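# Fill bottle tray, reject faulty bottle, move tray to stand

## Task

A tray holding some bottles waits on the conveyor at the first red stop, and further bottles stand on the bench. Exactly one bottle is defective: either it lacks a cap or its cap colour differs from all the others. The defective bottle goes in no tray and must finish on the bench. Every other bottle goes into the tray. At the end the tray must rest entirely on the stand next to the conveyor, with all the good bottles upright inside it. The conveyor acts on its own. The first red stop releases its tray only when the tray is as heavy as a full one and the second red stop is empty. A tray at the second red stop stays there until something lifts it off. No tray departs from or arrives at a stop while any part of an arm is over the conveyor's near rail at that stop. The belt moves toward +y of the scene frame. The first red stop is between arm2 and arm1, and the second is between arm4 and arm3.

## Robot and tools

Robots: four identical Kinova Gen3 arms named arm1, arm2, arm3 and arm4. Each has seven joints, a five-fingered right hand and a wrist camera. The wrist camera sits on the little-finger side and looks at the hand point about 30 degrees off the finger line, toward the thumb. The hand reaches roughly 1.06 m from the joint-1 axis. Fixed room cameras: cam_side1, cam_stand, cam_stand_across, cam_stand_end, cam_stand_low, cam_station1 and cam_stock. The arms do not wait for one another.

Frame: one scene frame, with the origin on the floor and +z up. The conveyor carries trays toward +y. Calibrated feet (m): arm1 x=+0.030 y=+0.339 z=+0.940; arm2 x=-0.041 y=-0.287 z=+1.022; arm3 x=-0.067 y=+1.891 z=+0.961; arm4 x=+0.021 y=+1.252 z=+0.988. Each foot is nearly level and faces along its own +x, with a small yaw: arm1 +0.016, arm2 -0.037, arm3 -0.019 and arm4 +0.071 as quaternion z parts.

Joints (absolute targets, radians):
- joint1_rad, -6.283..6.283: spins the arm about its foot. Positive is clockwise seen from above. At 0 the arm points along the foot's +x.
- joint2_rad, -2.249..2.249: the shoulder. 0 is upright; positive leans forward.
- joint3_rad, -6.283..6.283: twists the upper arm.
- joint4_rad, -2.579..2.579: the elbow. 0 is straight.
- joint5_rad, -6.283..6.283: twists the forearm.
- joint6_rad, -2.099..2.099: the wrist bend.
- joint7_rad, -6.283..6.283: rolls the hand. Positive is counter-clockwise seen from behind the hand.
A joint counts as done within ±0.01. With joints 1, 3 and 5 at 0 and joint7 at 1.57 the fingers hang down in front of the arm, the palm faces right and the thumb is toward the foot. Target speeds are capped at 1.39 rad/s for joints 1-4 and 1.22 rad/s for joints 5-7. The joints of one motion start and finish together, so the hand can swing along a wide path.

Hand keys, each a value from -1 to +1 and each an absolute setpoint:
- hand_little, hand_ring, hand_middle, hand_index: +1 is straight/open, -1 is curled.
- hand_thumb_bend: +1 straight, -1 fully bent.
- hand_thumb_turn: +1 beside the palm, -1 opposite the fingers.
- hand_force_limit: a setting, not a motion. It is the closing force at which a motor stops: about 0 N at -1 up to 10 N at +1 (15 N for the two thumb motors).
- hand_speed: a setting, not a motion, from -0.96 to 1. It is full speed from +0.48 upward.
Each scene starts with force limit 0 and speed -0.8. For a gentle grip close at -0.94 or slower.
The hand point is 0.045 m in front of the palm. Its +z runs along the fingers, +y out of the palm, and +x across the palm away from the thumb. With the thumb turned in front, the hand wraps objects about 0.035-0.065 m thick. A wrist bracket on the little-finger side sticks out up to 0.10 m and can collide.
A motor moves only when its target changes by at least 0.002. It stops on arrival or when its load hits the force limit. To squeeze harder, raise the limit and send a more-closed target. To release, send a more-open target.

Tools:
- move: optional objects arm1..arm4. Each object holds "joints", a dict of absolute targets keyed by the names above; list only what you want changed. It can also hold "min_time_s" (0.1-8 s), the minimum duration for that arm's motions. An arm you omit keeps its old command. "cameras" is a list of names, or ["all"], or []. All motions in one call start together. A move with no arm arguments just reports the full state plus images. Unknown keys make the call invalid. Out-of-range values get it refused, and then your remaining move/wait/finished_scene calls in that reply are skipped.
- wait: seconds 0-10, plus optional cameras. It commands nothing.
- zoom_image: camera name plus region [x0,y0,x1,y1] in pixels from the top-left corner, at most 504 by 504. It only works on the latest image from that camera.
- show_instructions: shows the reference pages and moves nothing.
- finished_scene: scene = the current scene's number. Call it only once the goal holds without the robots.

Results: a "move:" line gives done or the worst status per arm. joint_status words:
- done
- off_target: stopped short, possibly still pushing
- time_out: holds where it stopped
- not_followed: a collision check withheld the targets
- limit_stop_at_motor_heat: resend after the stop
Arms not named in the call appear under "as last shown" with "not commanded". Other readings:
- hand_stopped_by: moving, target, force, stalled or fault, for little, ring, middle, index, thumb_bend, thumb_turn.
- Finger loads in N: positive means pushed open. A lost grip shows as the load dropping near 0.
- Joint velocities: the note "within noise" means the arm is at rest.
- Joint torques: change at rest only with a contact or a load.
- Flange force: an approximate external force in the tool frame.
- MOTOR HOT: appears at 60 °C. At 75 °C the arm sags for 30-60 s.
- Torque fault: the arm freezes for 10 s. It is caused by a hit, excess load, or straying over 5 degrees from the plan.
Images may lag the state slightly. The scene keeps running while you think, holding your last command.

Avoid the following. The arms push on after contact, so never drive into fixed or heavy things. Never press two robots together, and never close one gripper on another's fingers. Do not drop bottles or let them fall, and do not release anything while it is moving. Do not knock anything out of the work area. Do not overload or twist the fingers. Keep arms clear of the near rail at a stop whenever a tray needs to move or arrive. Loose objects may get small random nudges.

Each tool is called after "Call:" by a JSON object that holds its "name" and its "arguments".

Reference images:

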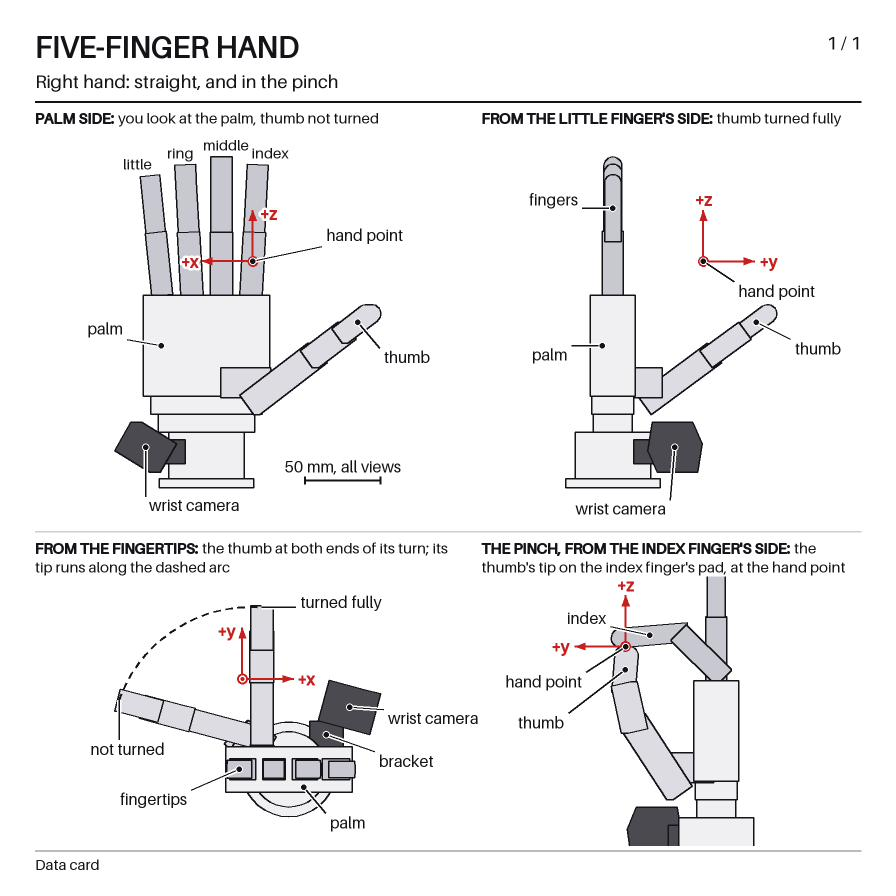

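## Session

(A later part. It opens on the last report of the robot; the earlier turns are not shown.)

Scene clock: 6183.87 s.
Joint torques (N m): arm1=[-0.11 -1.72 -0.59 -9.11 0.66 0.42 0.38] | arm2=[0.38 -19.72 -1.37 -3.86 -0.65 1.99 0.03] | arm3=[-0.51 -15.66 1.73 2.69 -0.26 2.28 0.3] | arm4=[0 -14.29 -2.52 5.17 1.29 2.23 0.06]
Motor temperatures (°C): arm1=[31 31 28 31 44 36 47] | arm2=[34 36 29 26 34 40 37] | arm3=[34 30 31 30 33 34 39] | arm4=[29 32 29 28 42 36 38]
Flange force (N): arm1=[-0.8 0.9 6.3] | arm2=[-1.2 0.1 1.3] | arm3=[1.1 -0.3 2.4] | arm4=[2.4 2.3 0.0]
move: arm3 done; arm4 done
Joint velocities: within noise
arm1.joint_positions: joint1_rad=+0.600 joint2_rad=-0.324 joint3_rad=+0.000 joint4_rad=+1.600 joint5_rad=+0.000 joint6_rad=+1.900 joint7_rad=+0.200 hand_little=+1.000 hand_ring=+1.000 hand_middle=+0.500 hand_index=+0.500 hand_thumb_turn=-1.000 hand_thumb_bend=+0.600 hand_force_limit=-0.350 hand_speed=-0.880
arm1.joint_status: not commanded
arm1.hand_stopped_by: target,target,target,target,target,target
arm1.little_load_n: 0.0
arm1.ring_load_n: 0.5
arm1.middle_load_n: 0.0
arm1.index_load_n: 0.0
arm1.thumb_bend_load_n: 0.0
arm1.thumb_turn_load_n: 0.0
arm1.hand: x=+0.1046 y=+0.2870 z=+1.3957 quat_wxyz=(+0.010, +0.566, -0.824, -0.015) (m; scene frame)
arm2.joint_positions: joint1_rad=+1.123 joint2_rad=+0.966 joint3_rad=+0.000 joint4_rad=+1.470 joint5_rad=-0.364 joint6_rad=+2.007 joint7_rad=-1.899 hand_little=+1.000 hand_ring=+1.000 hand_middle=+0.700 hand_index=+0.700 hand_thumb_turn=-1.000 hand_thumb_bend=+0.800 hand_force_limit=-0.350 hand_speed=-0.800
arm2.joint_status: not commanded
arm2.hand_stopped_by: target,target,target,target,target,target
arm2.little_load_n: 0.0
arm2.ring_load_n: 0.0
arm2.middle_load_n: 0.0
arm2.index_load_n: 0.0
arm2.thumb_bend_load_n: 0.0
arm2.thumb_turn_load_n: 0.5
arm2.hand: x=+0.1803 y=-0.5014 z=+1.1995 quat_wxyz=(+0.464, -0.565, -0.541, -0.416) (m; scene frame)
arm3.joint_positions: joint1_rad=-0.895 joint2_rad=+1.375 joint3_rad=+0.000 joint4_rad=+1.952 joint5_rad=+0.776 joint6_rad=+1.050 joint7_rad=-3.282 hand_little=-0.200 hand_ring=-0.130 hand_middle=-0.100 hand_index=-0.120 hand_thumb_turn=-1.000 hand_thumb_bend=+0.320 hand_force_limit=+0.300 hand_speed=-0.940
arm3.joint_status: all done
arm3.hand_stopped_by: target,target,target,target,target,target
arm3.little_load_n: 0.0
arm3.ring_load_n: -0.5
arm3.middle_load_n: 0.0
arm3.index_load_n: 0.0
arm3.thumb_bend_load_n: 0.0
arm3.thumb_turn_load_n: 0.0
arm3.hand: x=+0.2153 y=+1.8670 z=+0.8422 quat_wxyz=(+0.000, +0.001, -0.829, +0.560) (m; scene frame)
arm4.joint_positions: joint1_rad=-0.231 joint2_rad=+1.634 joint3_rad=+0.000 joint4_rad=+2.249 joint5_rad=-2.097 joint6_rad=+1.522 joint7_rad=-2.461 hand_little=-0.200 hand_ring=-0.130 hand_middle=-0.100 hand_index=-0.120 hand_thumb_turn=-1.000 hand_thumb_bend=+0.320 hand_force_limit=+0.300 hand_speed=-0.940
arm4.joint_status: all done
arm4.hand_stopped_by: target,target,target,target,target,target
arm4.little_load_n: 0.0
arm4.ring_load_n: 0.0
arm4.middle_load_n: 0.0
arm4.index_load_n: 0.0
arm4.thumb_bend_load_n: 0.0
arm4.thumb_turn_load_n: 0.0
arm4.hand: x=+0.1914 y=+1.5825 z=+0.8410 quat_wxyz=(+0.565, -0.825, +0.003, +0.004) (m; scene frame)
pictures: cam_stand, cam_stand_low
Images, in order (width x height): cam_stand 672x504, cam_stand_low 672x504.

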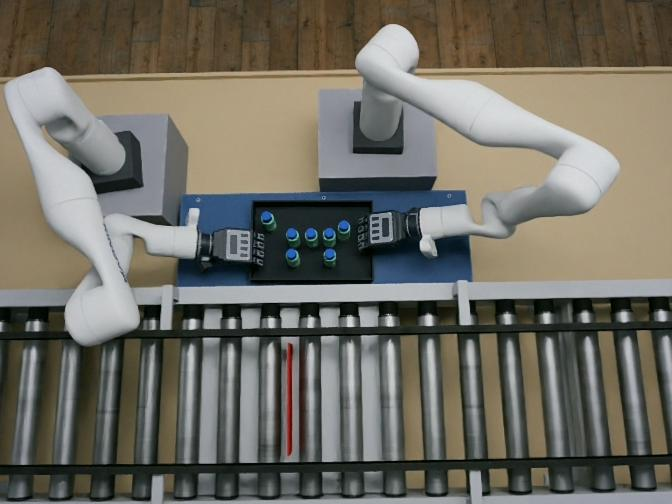

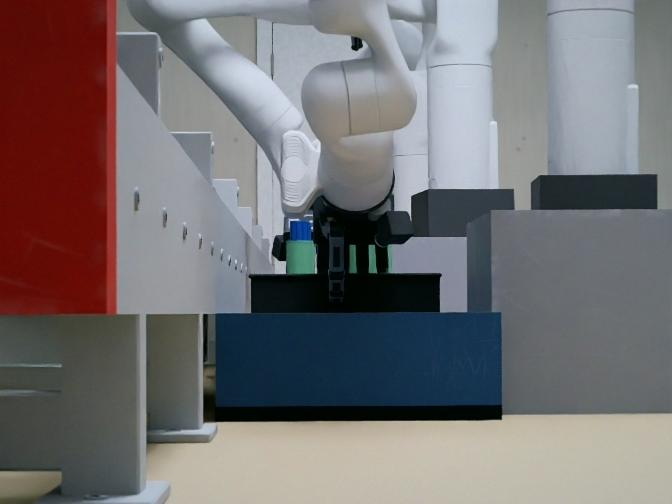

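Call:
{"name": "move", "arguments": {"arm3": {"joints":{"joint1_rad":-0.8947,"joint2_rad":1.3550,"joint3_rad":0,"joint4_rad":1.9671,"joint5_rad":0.7734,"joint6_rad":1.0538,"joint7_rad":-3.2773,"hand_index":-0.06,"hand_middle":-0.06,"hand_ring":-0.08,"hand_little":-0.12,"hand_thumb_bend":0.38},"min_time_s":2}, "arm4": {"joints":{"joint1_rad":-0.2312,"joint2_rad":1.6113,"joint3_rad":0,"joint4_rad":2.2736,"joint5_rad":-2.0978,"joint6_rad":1.5238,"joint7_rad":-2.4590,"hand_index":-0.06,"hand_middle":-0.06,"hand_ring":-0.08,"hand_little":-0.12,"hand_thumb_bend":0.38},"min_time_s":2}, "cameras": ["cam_stand_low","cam_stand","cam_stand_across","cam_stand_end"]}}

Call:
{"name": "zoom_image", "arguments": {"camera": "cam_stand_across", "region": [80, 100, 584, 500]}}

Scene clock: 6202.90 s.
Joint torques (N m): arm1=[-0.01 -1.71 -0.69 -9.09 0.56 0.4 0.46] | arm2=[0.38 -19.72 -1.37 -3.85 -0.66 1.98 0.03] | arm3=[-0.55 -15.63 1.76 2.6 -0.22 2.3 0.22] | arm4=[0.05 -14.34 -2.49 5.24 1.26 2.27 0.07]
Motor temperatures (°C): arm1=[31 31 28 31 44 36 47] | arm2=[34 36 29 26 34 40 37] | arm3=[34 31 31 30 33 34 39] | arm4=[29 32 29 28 42 36 38]
Flange force (N): arm1=[-0.7 0.9 6.1] | arm2=[-1.2 0.1 1.3] | arm3=[1.0 -0.3 2.3] | arm4=[2.6 2.4 0.2]
move: arm3 done; arm4 done
Joint velocities: within noise
arm1, arm2: as last shown
arm1.ring_load_n: 0.0
arm2.middle_load_n: -0.5
arm2.thumb_turn_load_n: 0.0
arm3.joint_positions: joint1_rad=-0.895 joint2_rad=+1.355 joint3_rad=+0.000 joint4_rad=+1.967 joint5_rad=+0.773 joint6_rad=+1.054 joint7_rad=-3.277 hand_little=-0.120 hand_ring=-0.080 hand_middle=-0.060 hand_index=-0.060 hand_thumb_turn=-1.000 hand_thumb_bend=+0.380 hand_force_limit=+0.300 hand_speed=-0.940
arm3.joint_status: all done
arm3.hand_stopped_by: target,target,target,target,target,target
arm3.little_load_n: -0.5
arm3.ring_load_n: 0.0
arm3.middle_load_n: 0.0
arm3.index_load_n: 0.0
arm3.thumb_bend_load_n: 0.0
arm3.thumb_turn_load_n: 0.0
arm3.hand: x=+0.2153 y=+1.8670 z=+0.8502 quat_wxyz=(+0.000, +0.001, -0.829, +0.560) (m; scene frame)
arm4.joint_positions: joint1_rad=-0.231 joint2_rad=+1.611 joint3_rad=+0.000 joint4_rad=+2.274 joint5_rad=-2.098 joint6_rad=+1.524 joint7_rad=-2.459 hand_little=-0.120 hand_ring=-0.080 hand_middle=-0.060 hand_index=-0.060 hand_thumb_turn=-1.000 hand_thumb_bend=+0.380 hand_force_limit=+0.300 hand_speed=-0.940
arm4.joint_status: all done
arm4.hand_stopped_by: target,target,target,target,target,target
arm4.little_load_n: 0.0
arm4.ring_load_n: 0.0
arm4.middle_load_n: 0.0
arm4.index_load_n: 0.0
arm4.thumb_bend_load_n: 0.0
arm4.thumb_turn_load_n: 0.0
arm4.hand: x=+0.1915 y=+1.5825 z=+0.8510 quat_wxyz=(+0.565, -0.825, +0.003, +0.004) (m; scene frame)
pictures: cam_stand, cam_stand_across, cam_stand_end, cam_stand_low
Images, in order (width x height): cam_stand 672x504, cam_stand_across 672x504, cam_stand_end 672x504, cam_stand_low 672x504.

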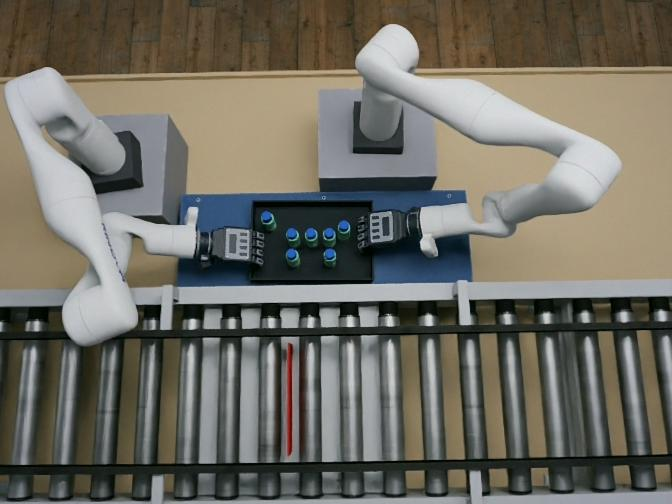

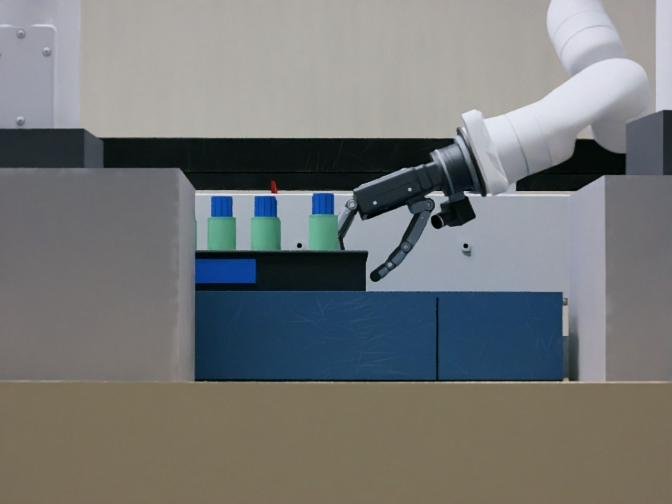

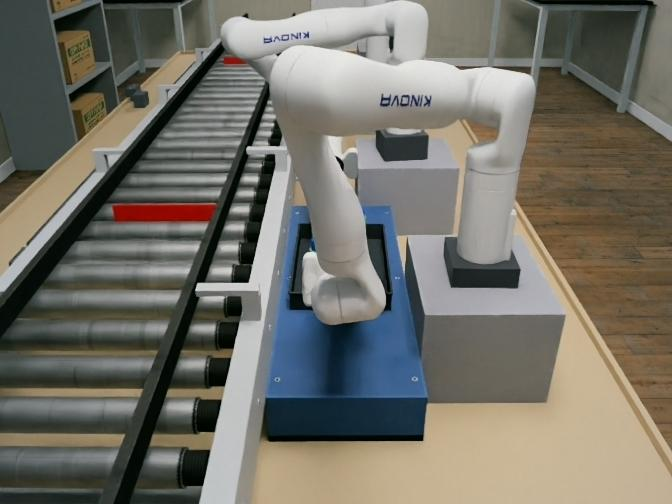

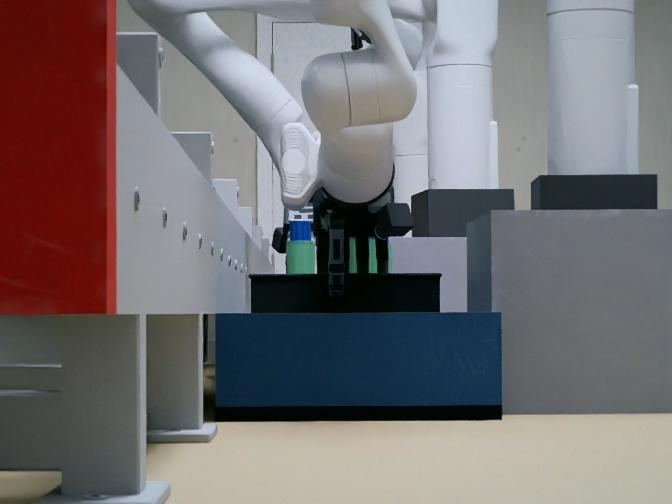

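Scaled by 1.000.

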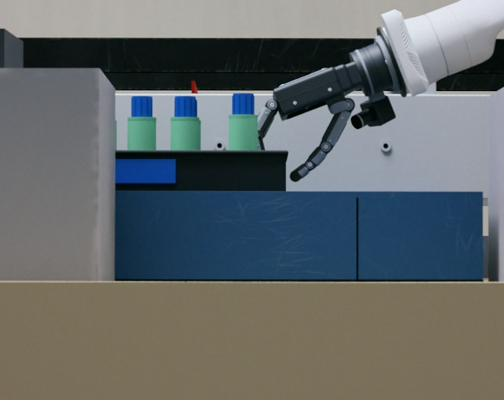

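Call:
{"name": "move", "arguments": {"arm3": {"joints":{"joint1_rad":-0.8943,"joint2_rad":1.2466,"joint3_rad":0,"joint4_rad":2.0373,"joint5_rad":0.7593,"joint6_rad":1.0814,"joint7_rad":-3.2471},"min_time_s":2.5}, "arm4": {"joints":{"joint1_rad":-0.2346,"joint2_rad":1.5111,"joint3_rad":0,"joint4_rad":2.3731,"joint5_rad":-2.1003,"joint6_rad":1.5254,"joint7_rad":-2.4607},"min_time_s":2.5}, "cameras": ["cam_stand","cam_stand_across"]}}

Call:
{"name": "zoom_image", "arguments": {"camera": "cam_stand", "region": [170, 170, 480, 300]}}

Scene clock: 6231.00 s.
Joint torques (N m): arm1=[0 -1.64 -0.7 -9.18 0.57 0.41 0.45] | arm2=[0.37 -19.75 -1.32 -3.78 -0.65 1.99 0.05] | arm3=[-0.51 -15.38 1.72 2.31 -0.2 2.29 0.22] | arm4=[0.03 -14.37 -2.53 5.27 1.31 2.29 0.06]
Motor temperatures (°C): arm1=[31 31 28 31 44 36 47] | arm2=[34 36 29 26 34 40 37] | arm3=[34 31 31 30 33 34 39] | arm4=[29 33 29 28 42 36 38]
Flange force (N): arm1=[-0.7 1.2 6.6] | arm2=[-1.3 0.2 1.0] | arm3=[1.0 0.0 2.4] | arm4=[2.9 2.4 0.1]
move: arm3 done; arm4 done
Joint velocities: within noise
arm1, arm2: as last shown
arm2.middle_load_n: 0.0
arm2.thumb_turn_load_n: 0.5
arm3.joint_positions: joint1_rad=-0.894 joint2_rad=+1.247 joint3_rad=+0.000 joint4_rad=+2.037 joint5_rad=+0.759 joint6_rad=+1.081 joint7_rad=-3.247 hand_little=-0.120 hand_ring=-0.080 hand_middle=-0.060 hand_index=-0.060 hand_thumb_turn=-1.000 hand_thumb_bend=+0.380 hand_force_limit=+0.300 hand_speed=-0.940
arm3.joint_status: all done
arm3.hand_stopped_by: target,target,target,target,target,target
arm3.little_load_n: 0.0
arm3.ring_load_n: 0.0
arm3.middle_load_n: 0.0
arm3.index_load_n: -0.5
arm3.thumb_bend_load_n: 0.0
arm3.thumb_turn_load_n: 0.0
arm3.hand: x=+0.2152 y=+1.8668 z=+0.8923 quat_wxyz=(+0.000, +0.001, -0.829, +0.560) (m; scene frame)
arm4.joint_positions: joint1_rad=-0.235 joint2_rad=+1.511 joint3_rad=+0.000 joint4_rad=+2.373 joint5_rad=-2.100 joint6_rad=+1.525 joint7_rad=-2.461 hand_little=-0.120 hand_ring=-0.080 hand_middle=-0.060 hand_index=-0.060 hand_thumb_turn=-1.000 hand_thumb_bend=+0.380 hand_force_limit=+0.300 hand_speed=-0.940
arm4.joint_status: all done
arm4.hand_stopped_by: target,target,target,target,target,target
arm4.little_load_n: 0.0
arm4.ring_load_n: 0.0
arm4.middle_load_n: 0.0
arm4.index_load_n: 0.0
arm4.thumb_bend_load_n: 0.0
arm4.thumb_turn_load_n: 0.0
arm4.hand: x=+0.1915 y=+1.5825 z=+0.8929 quat_wxyz=(+0.565, -0.825, +0.003, +0.004) (m; scene frame)
pictures: cam_stand, cam_stand_across
Images, in order (width x height): cam_stand 672x504, cam_stand_across 672x504.

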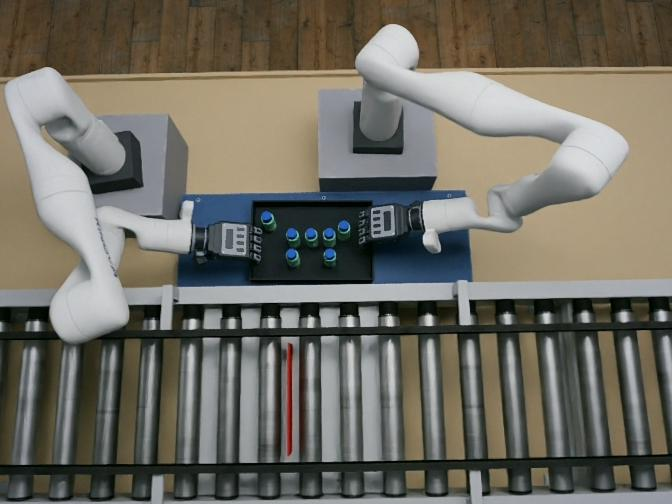

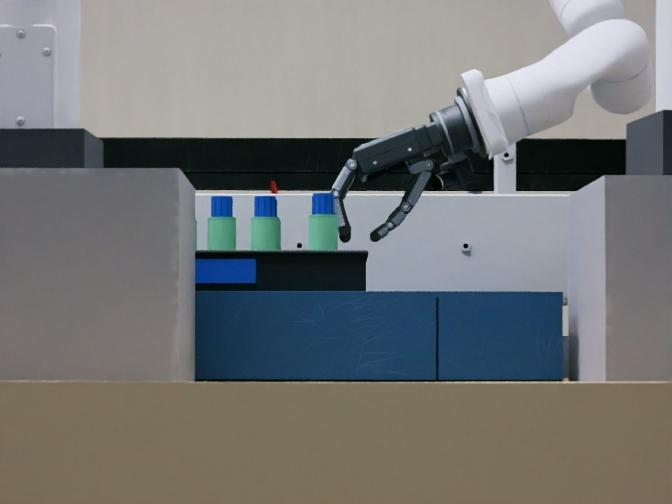

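Scaled by 1.626 from the camera's 672x504 image, which has a finer 960x720 frame.

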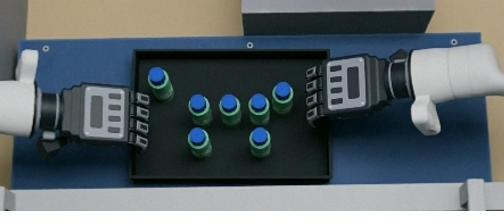

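Call:
{"name": "move", "arguments": {"arm3": {"joints":{"joint2_rad":1.05},"min_time_s":3}, "arm4": {"joints":{"joint1_rad":-0.0244,"joint2_rad":1.4213,"joint3_rad":0,"joint4_rad":2.4771,"joint5_rad":-1.9542,"joint6_rad":1.4031,"joint7_rad":-2.3846},"min_time_s":3}, "cameras": ["all"]}}

Call:
{"name": "zoom_image", "arguments": {"camera": "cam_stand", "region": [170, 170, 480, 300]}}

Scene clock: 6241.20 s.
Joint torques (N m): arm1=[-0.16 -1.72 -0.71 -9.25 0.65 0.46 0.45] | arm2=[0.47 -19.73 -1.33 -3.83 -0.69 1.98 0.07] | arm3=[-0.46 -15.68 1.68 0.48 0.12 2.15 0.24] | arm4=[0.08 -13.66 -2.67 5.73 1.37 2.13 0.07]
Motor temperatures (°C): arm1=[31 31 28 31 44 36 47] | arm2=[34 36 29 26 34 40 37] | arm3=[34 31 31 30 33 34 39] | arm4=[29 33 29 28 42 36 38]
Flange force (N): arm1=[-0.7 1.1 6.9] | arm2=[-1.2 0.3 1.2] | arm3=[1.4 -0.1 2.4] | arm4=[2.4 2.4 -1.0]
move: arm3 done; arm4 done
Joint velocities: within noise
arm1, arm2: as last shown
arm3.joint_positions: joint1_rad=-0.894 joint2_rad=+1.050 joint3_rad=+0.000 joint4_rad=+2.037 joint5_rad=+0.759 joint6_rad=+1.081 joint7_rad=-3.247 hand_little=-0.120 hand_ring=-0.080 hand_middle=-0.060 hand_index=-0.060 hand_thumb_turn=-1.000 hand_thumb_bend=+0.380 hand_force_limit=+0.300 hand_speed=-0.940
arm3.joint_status: all done
arm3.hand_stopped_by: target,target,target,target,target,target
arm3.little_load_n: 0.0
arm3.ring_load_n: 0.0
arm3.middle_load_n: 0.0
arm3.index_load_n: 0.0
arm3.thumb_bend_load_n: 0.0
arm3.thumb_turn_load_n: 0.0
arm3.hand: x=+0.2584 y=+1.9166 z=+0.9314 quat_wxyz=(-0.053, -0.035, -0.866, +0.496) (m; scene frame)
arm4.joint_positions: joint1_rad=-0.024 joint2_rad=+1.421 joint3_rad=+0.000 joint4_rad=+2.477 joint5_rad=-1.954 joint6_rad=+1.403 joint7_rad=-2.385 hand_little=-0.120 hand_ring=-0.080 hand_middle=-0.060 hand_index=-0.060 hand_thumb_turn=-1.000 hand_thumb_bend=+0.380 hand_force_limit=+0.300 hand_speed=-0.940
arm4.joint_status: all done
arm4.hand_stopped_by: target,target,target,target,target,target
arm4.little_load_n: 0.0
arm4.ring_load_n: 0.0
arm4.middle_load_n: 0.0
arm4.index_load_n: 0.0
arm4.thumb_bend_load_n: 0.0
arm4.thumb_turn_load_n: 0.0
arm4.hand: x=+0.1915 y=+1.5375 z=+0.9330 quat_wxyz=(+0.565, -0.825, +0.003, +0.004) (m; scene frame)
pictures: arm1_cam_wrist, arm2_cam_wrist, arm3_cam_wrist, arm4_cam_wrist, cam_side1, cam_stand, cam_stand_across, cam_stand_end, cam_stand_low, cam_station1, cam_stock
Images, in order (width x height): arm1_cam_wrist 672x504, arm2_cam_wrist 672x504, arm3_cam_wrist 672x504, arm4_cam_wrist 672x504, cam_side1 672x504, cam_stand 672x504, cam_stand_across 672x504, cam_stand_end 672x504, cam_stand_low 672x504, cam_station1 672x504, cam_stock 672x504.

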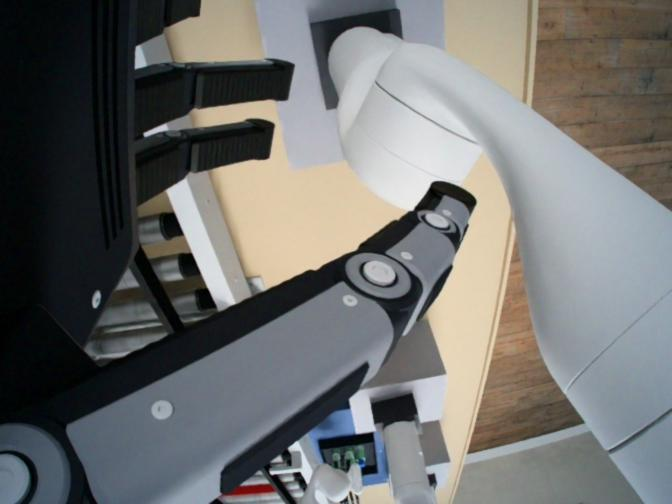

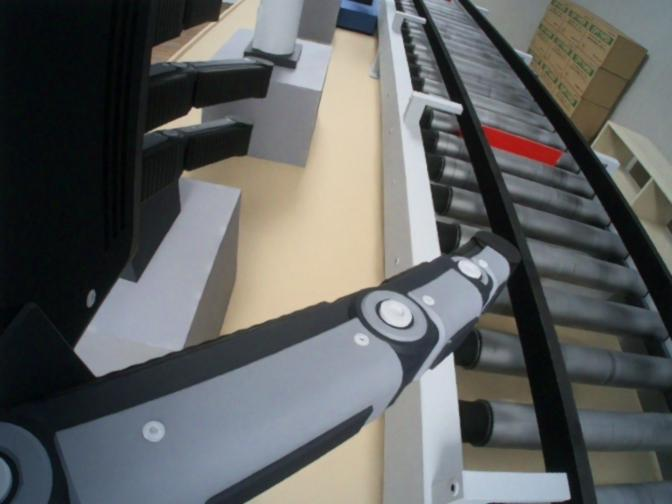

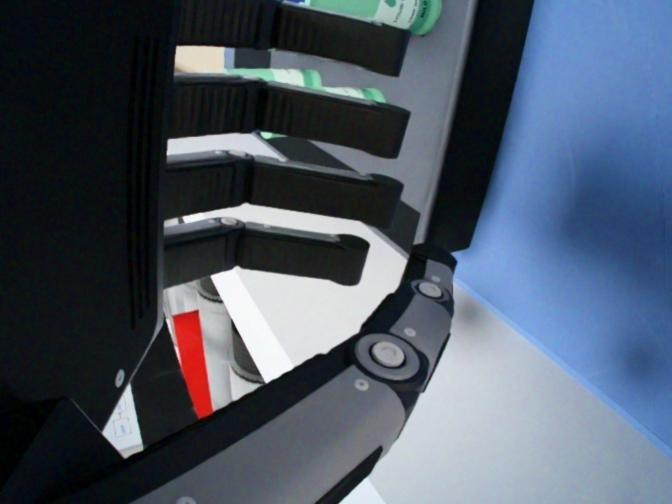

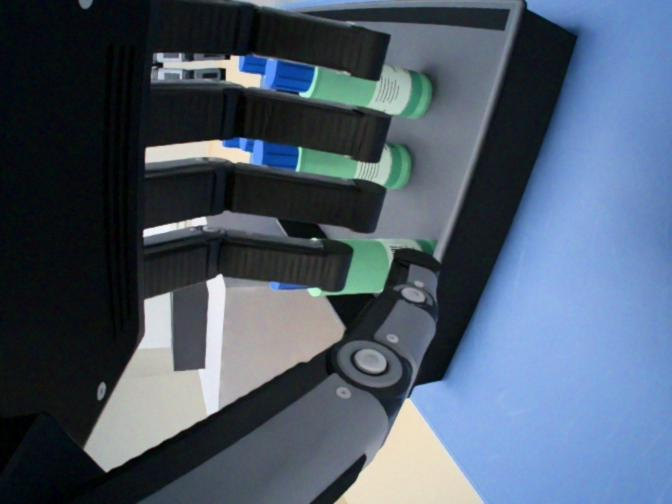

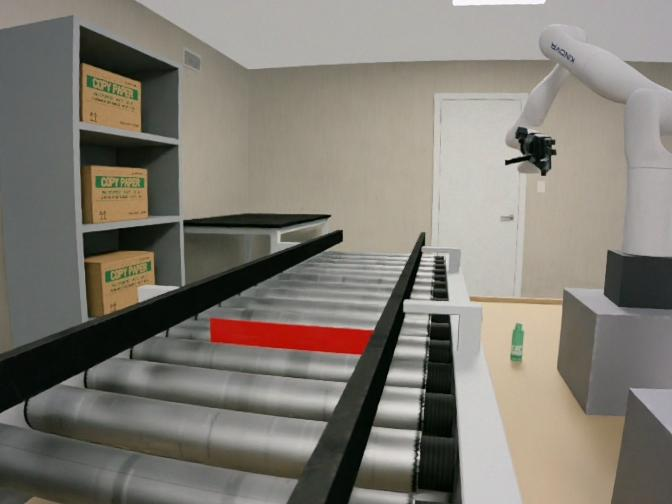

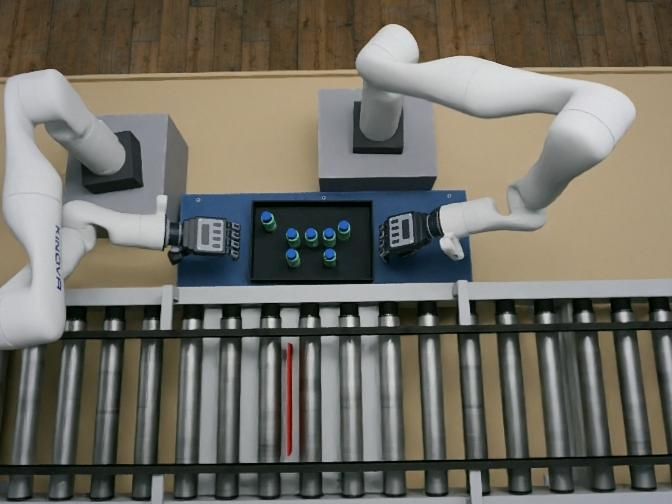

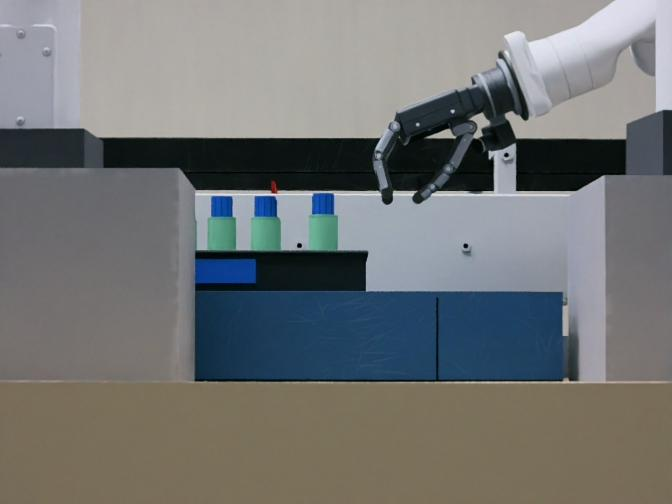

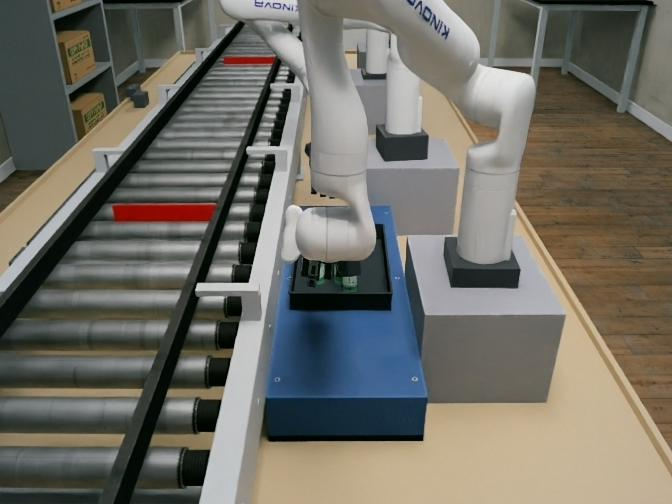

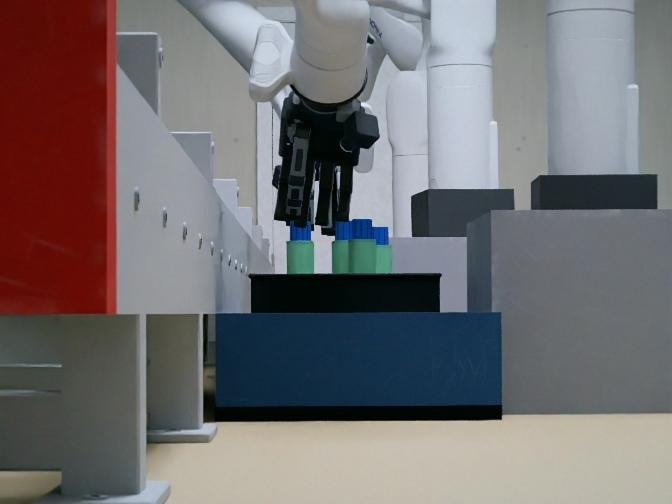

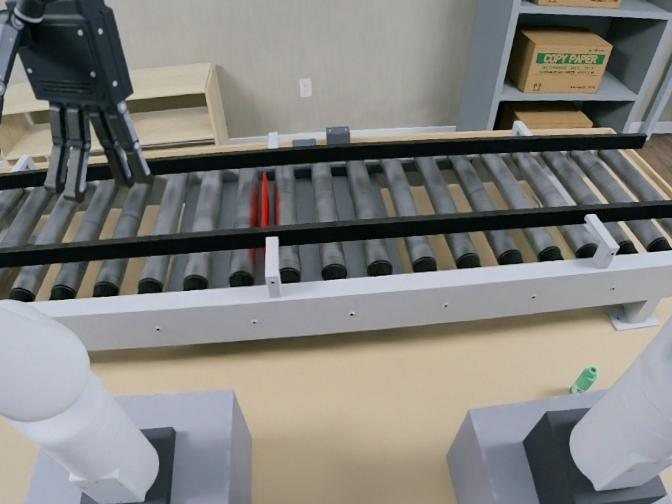

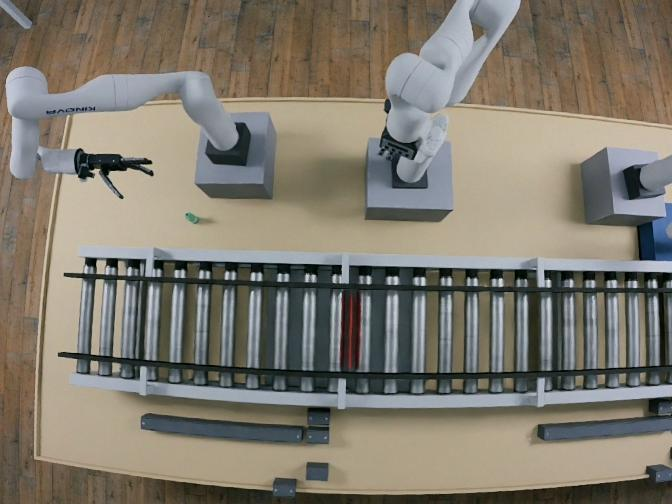

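Scaled by 1.626 from the camera's 672x504 image, which has a finer 960x720 frame.

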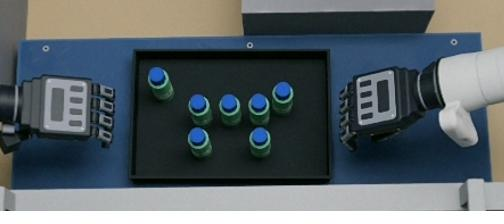

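Call:
{"name": "finished_scene", "arguments": {"scene": 1}}

The scene is finished: the task was done.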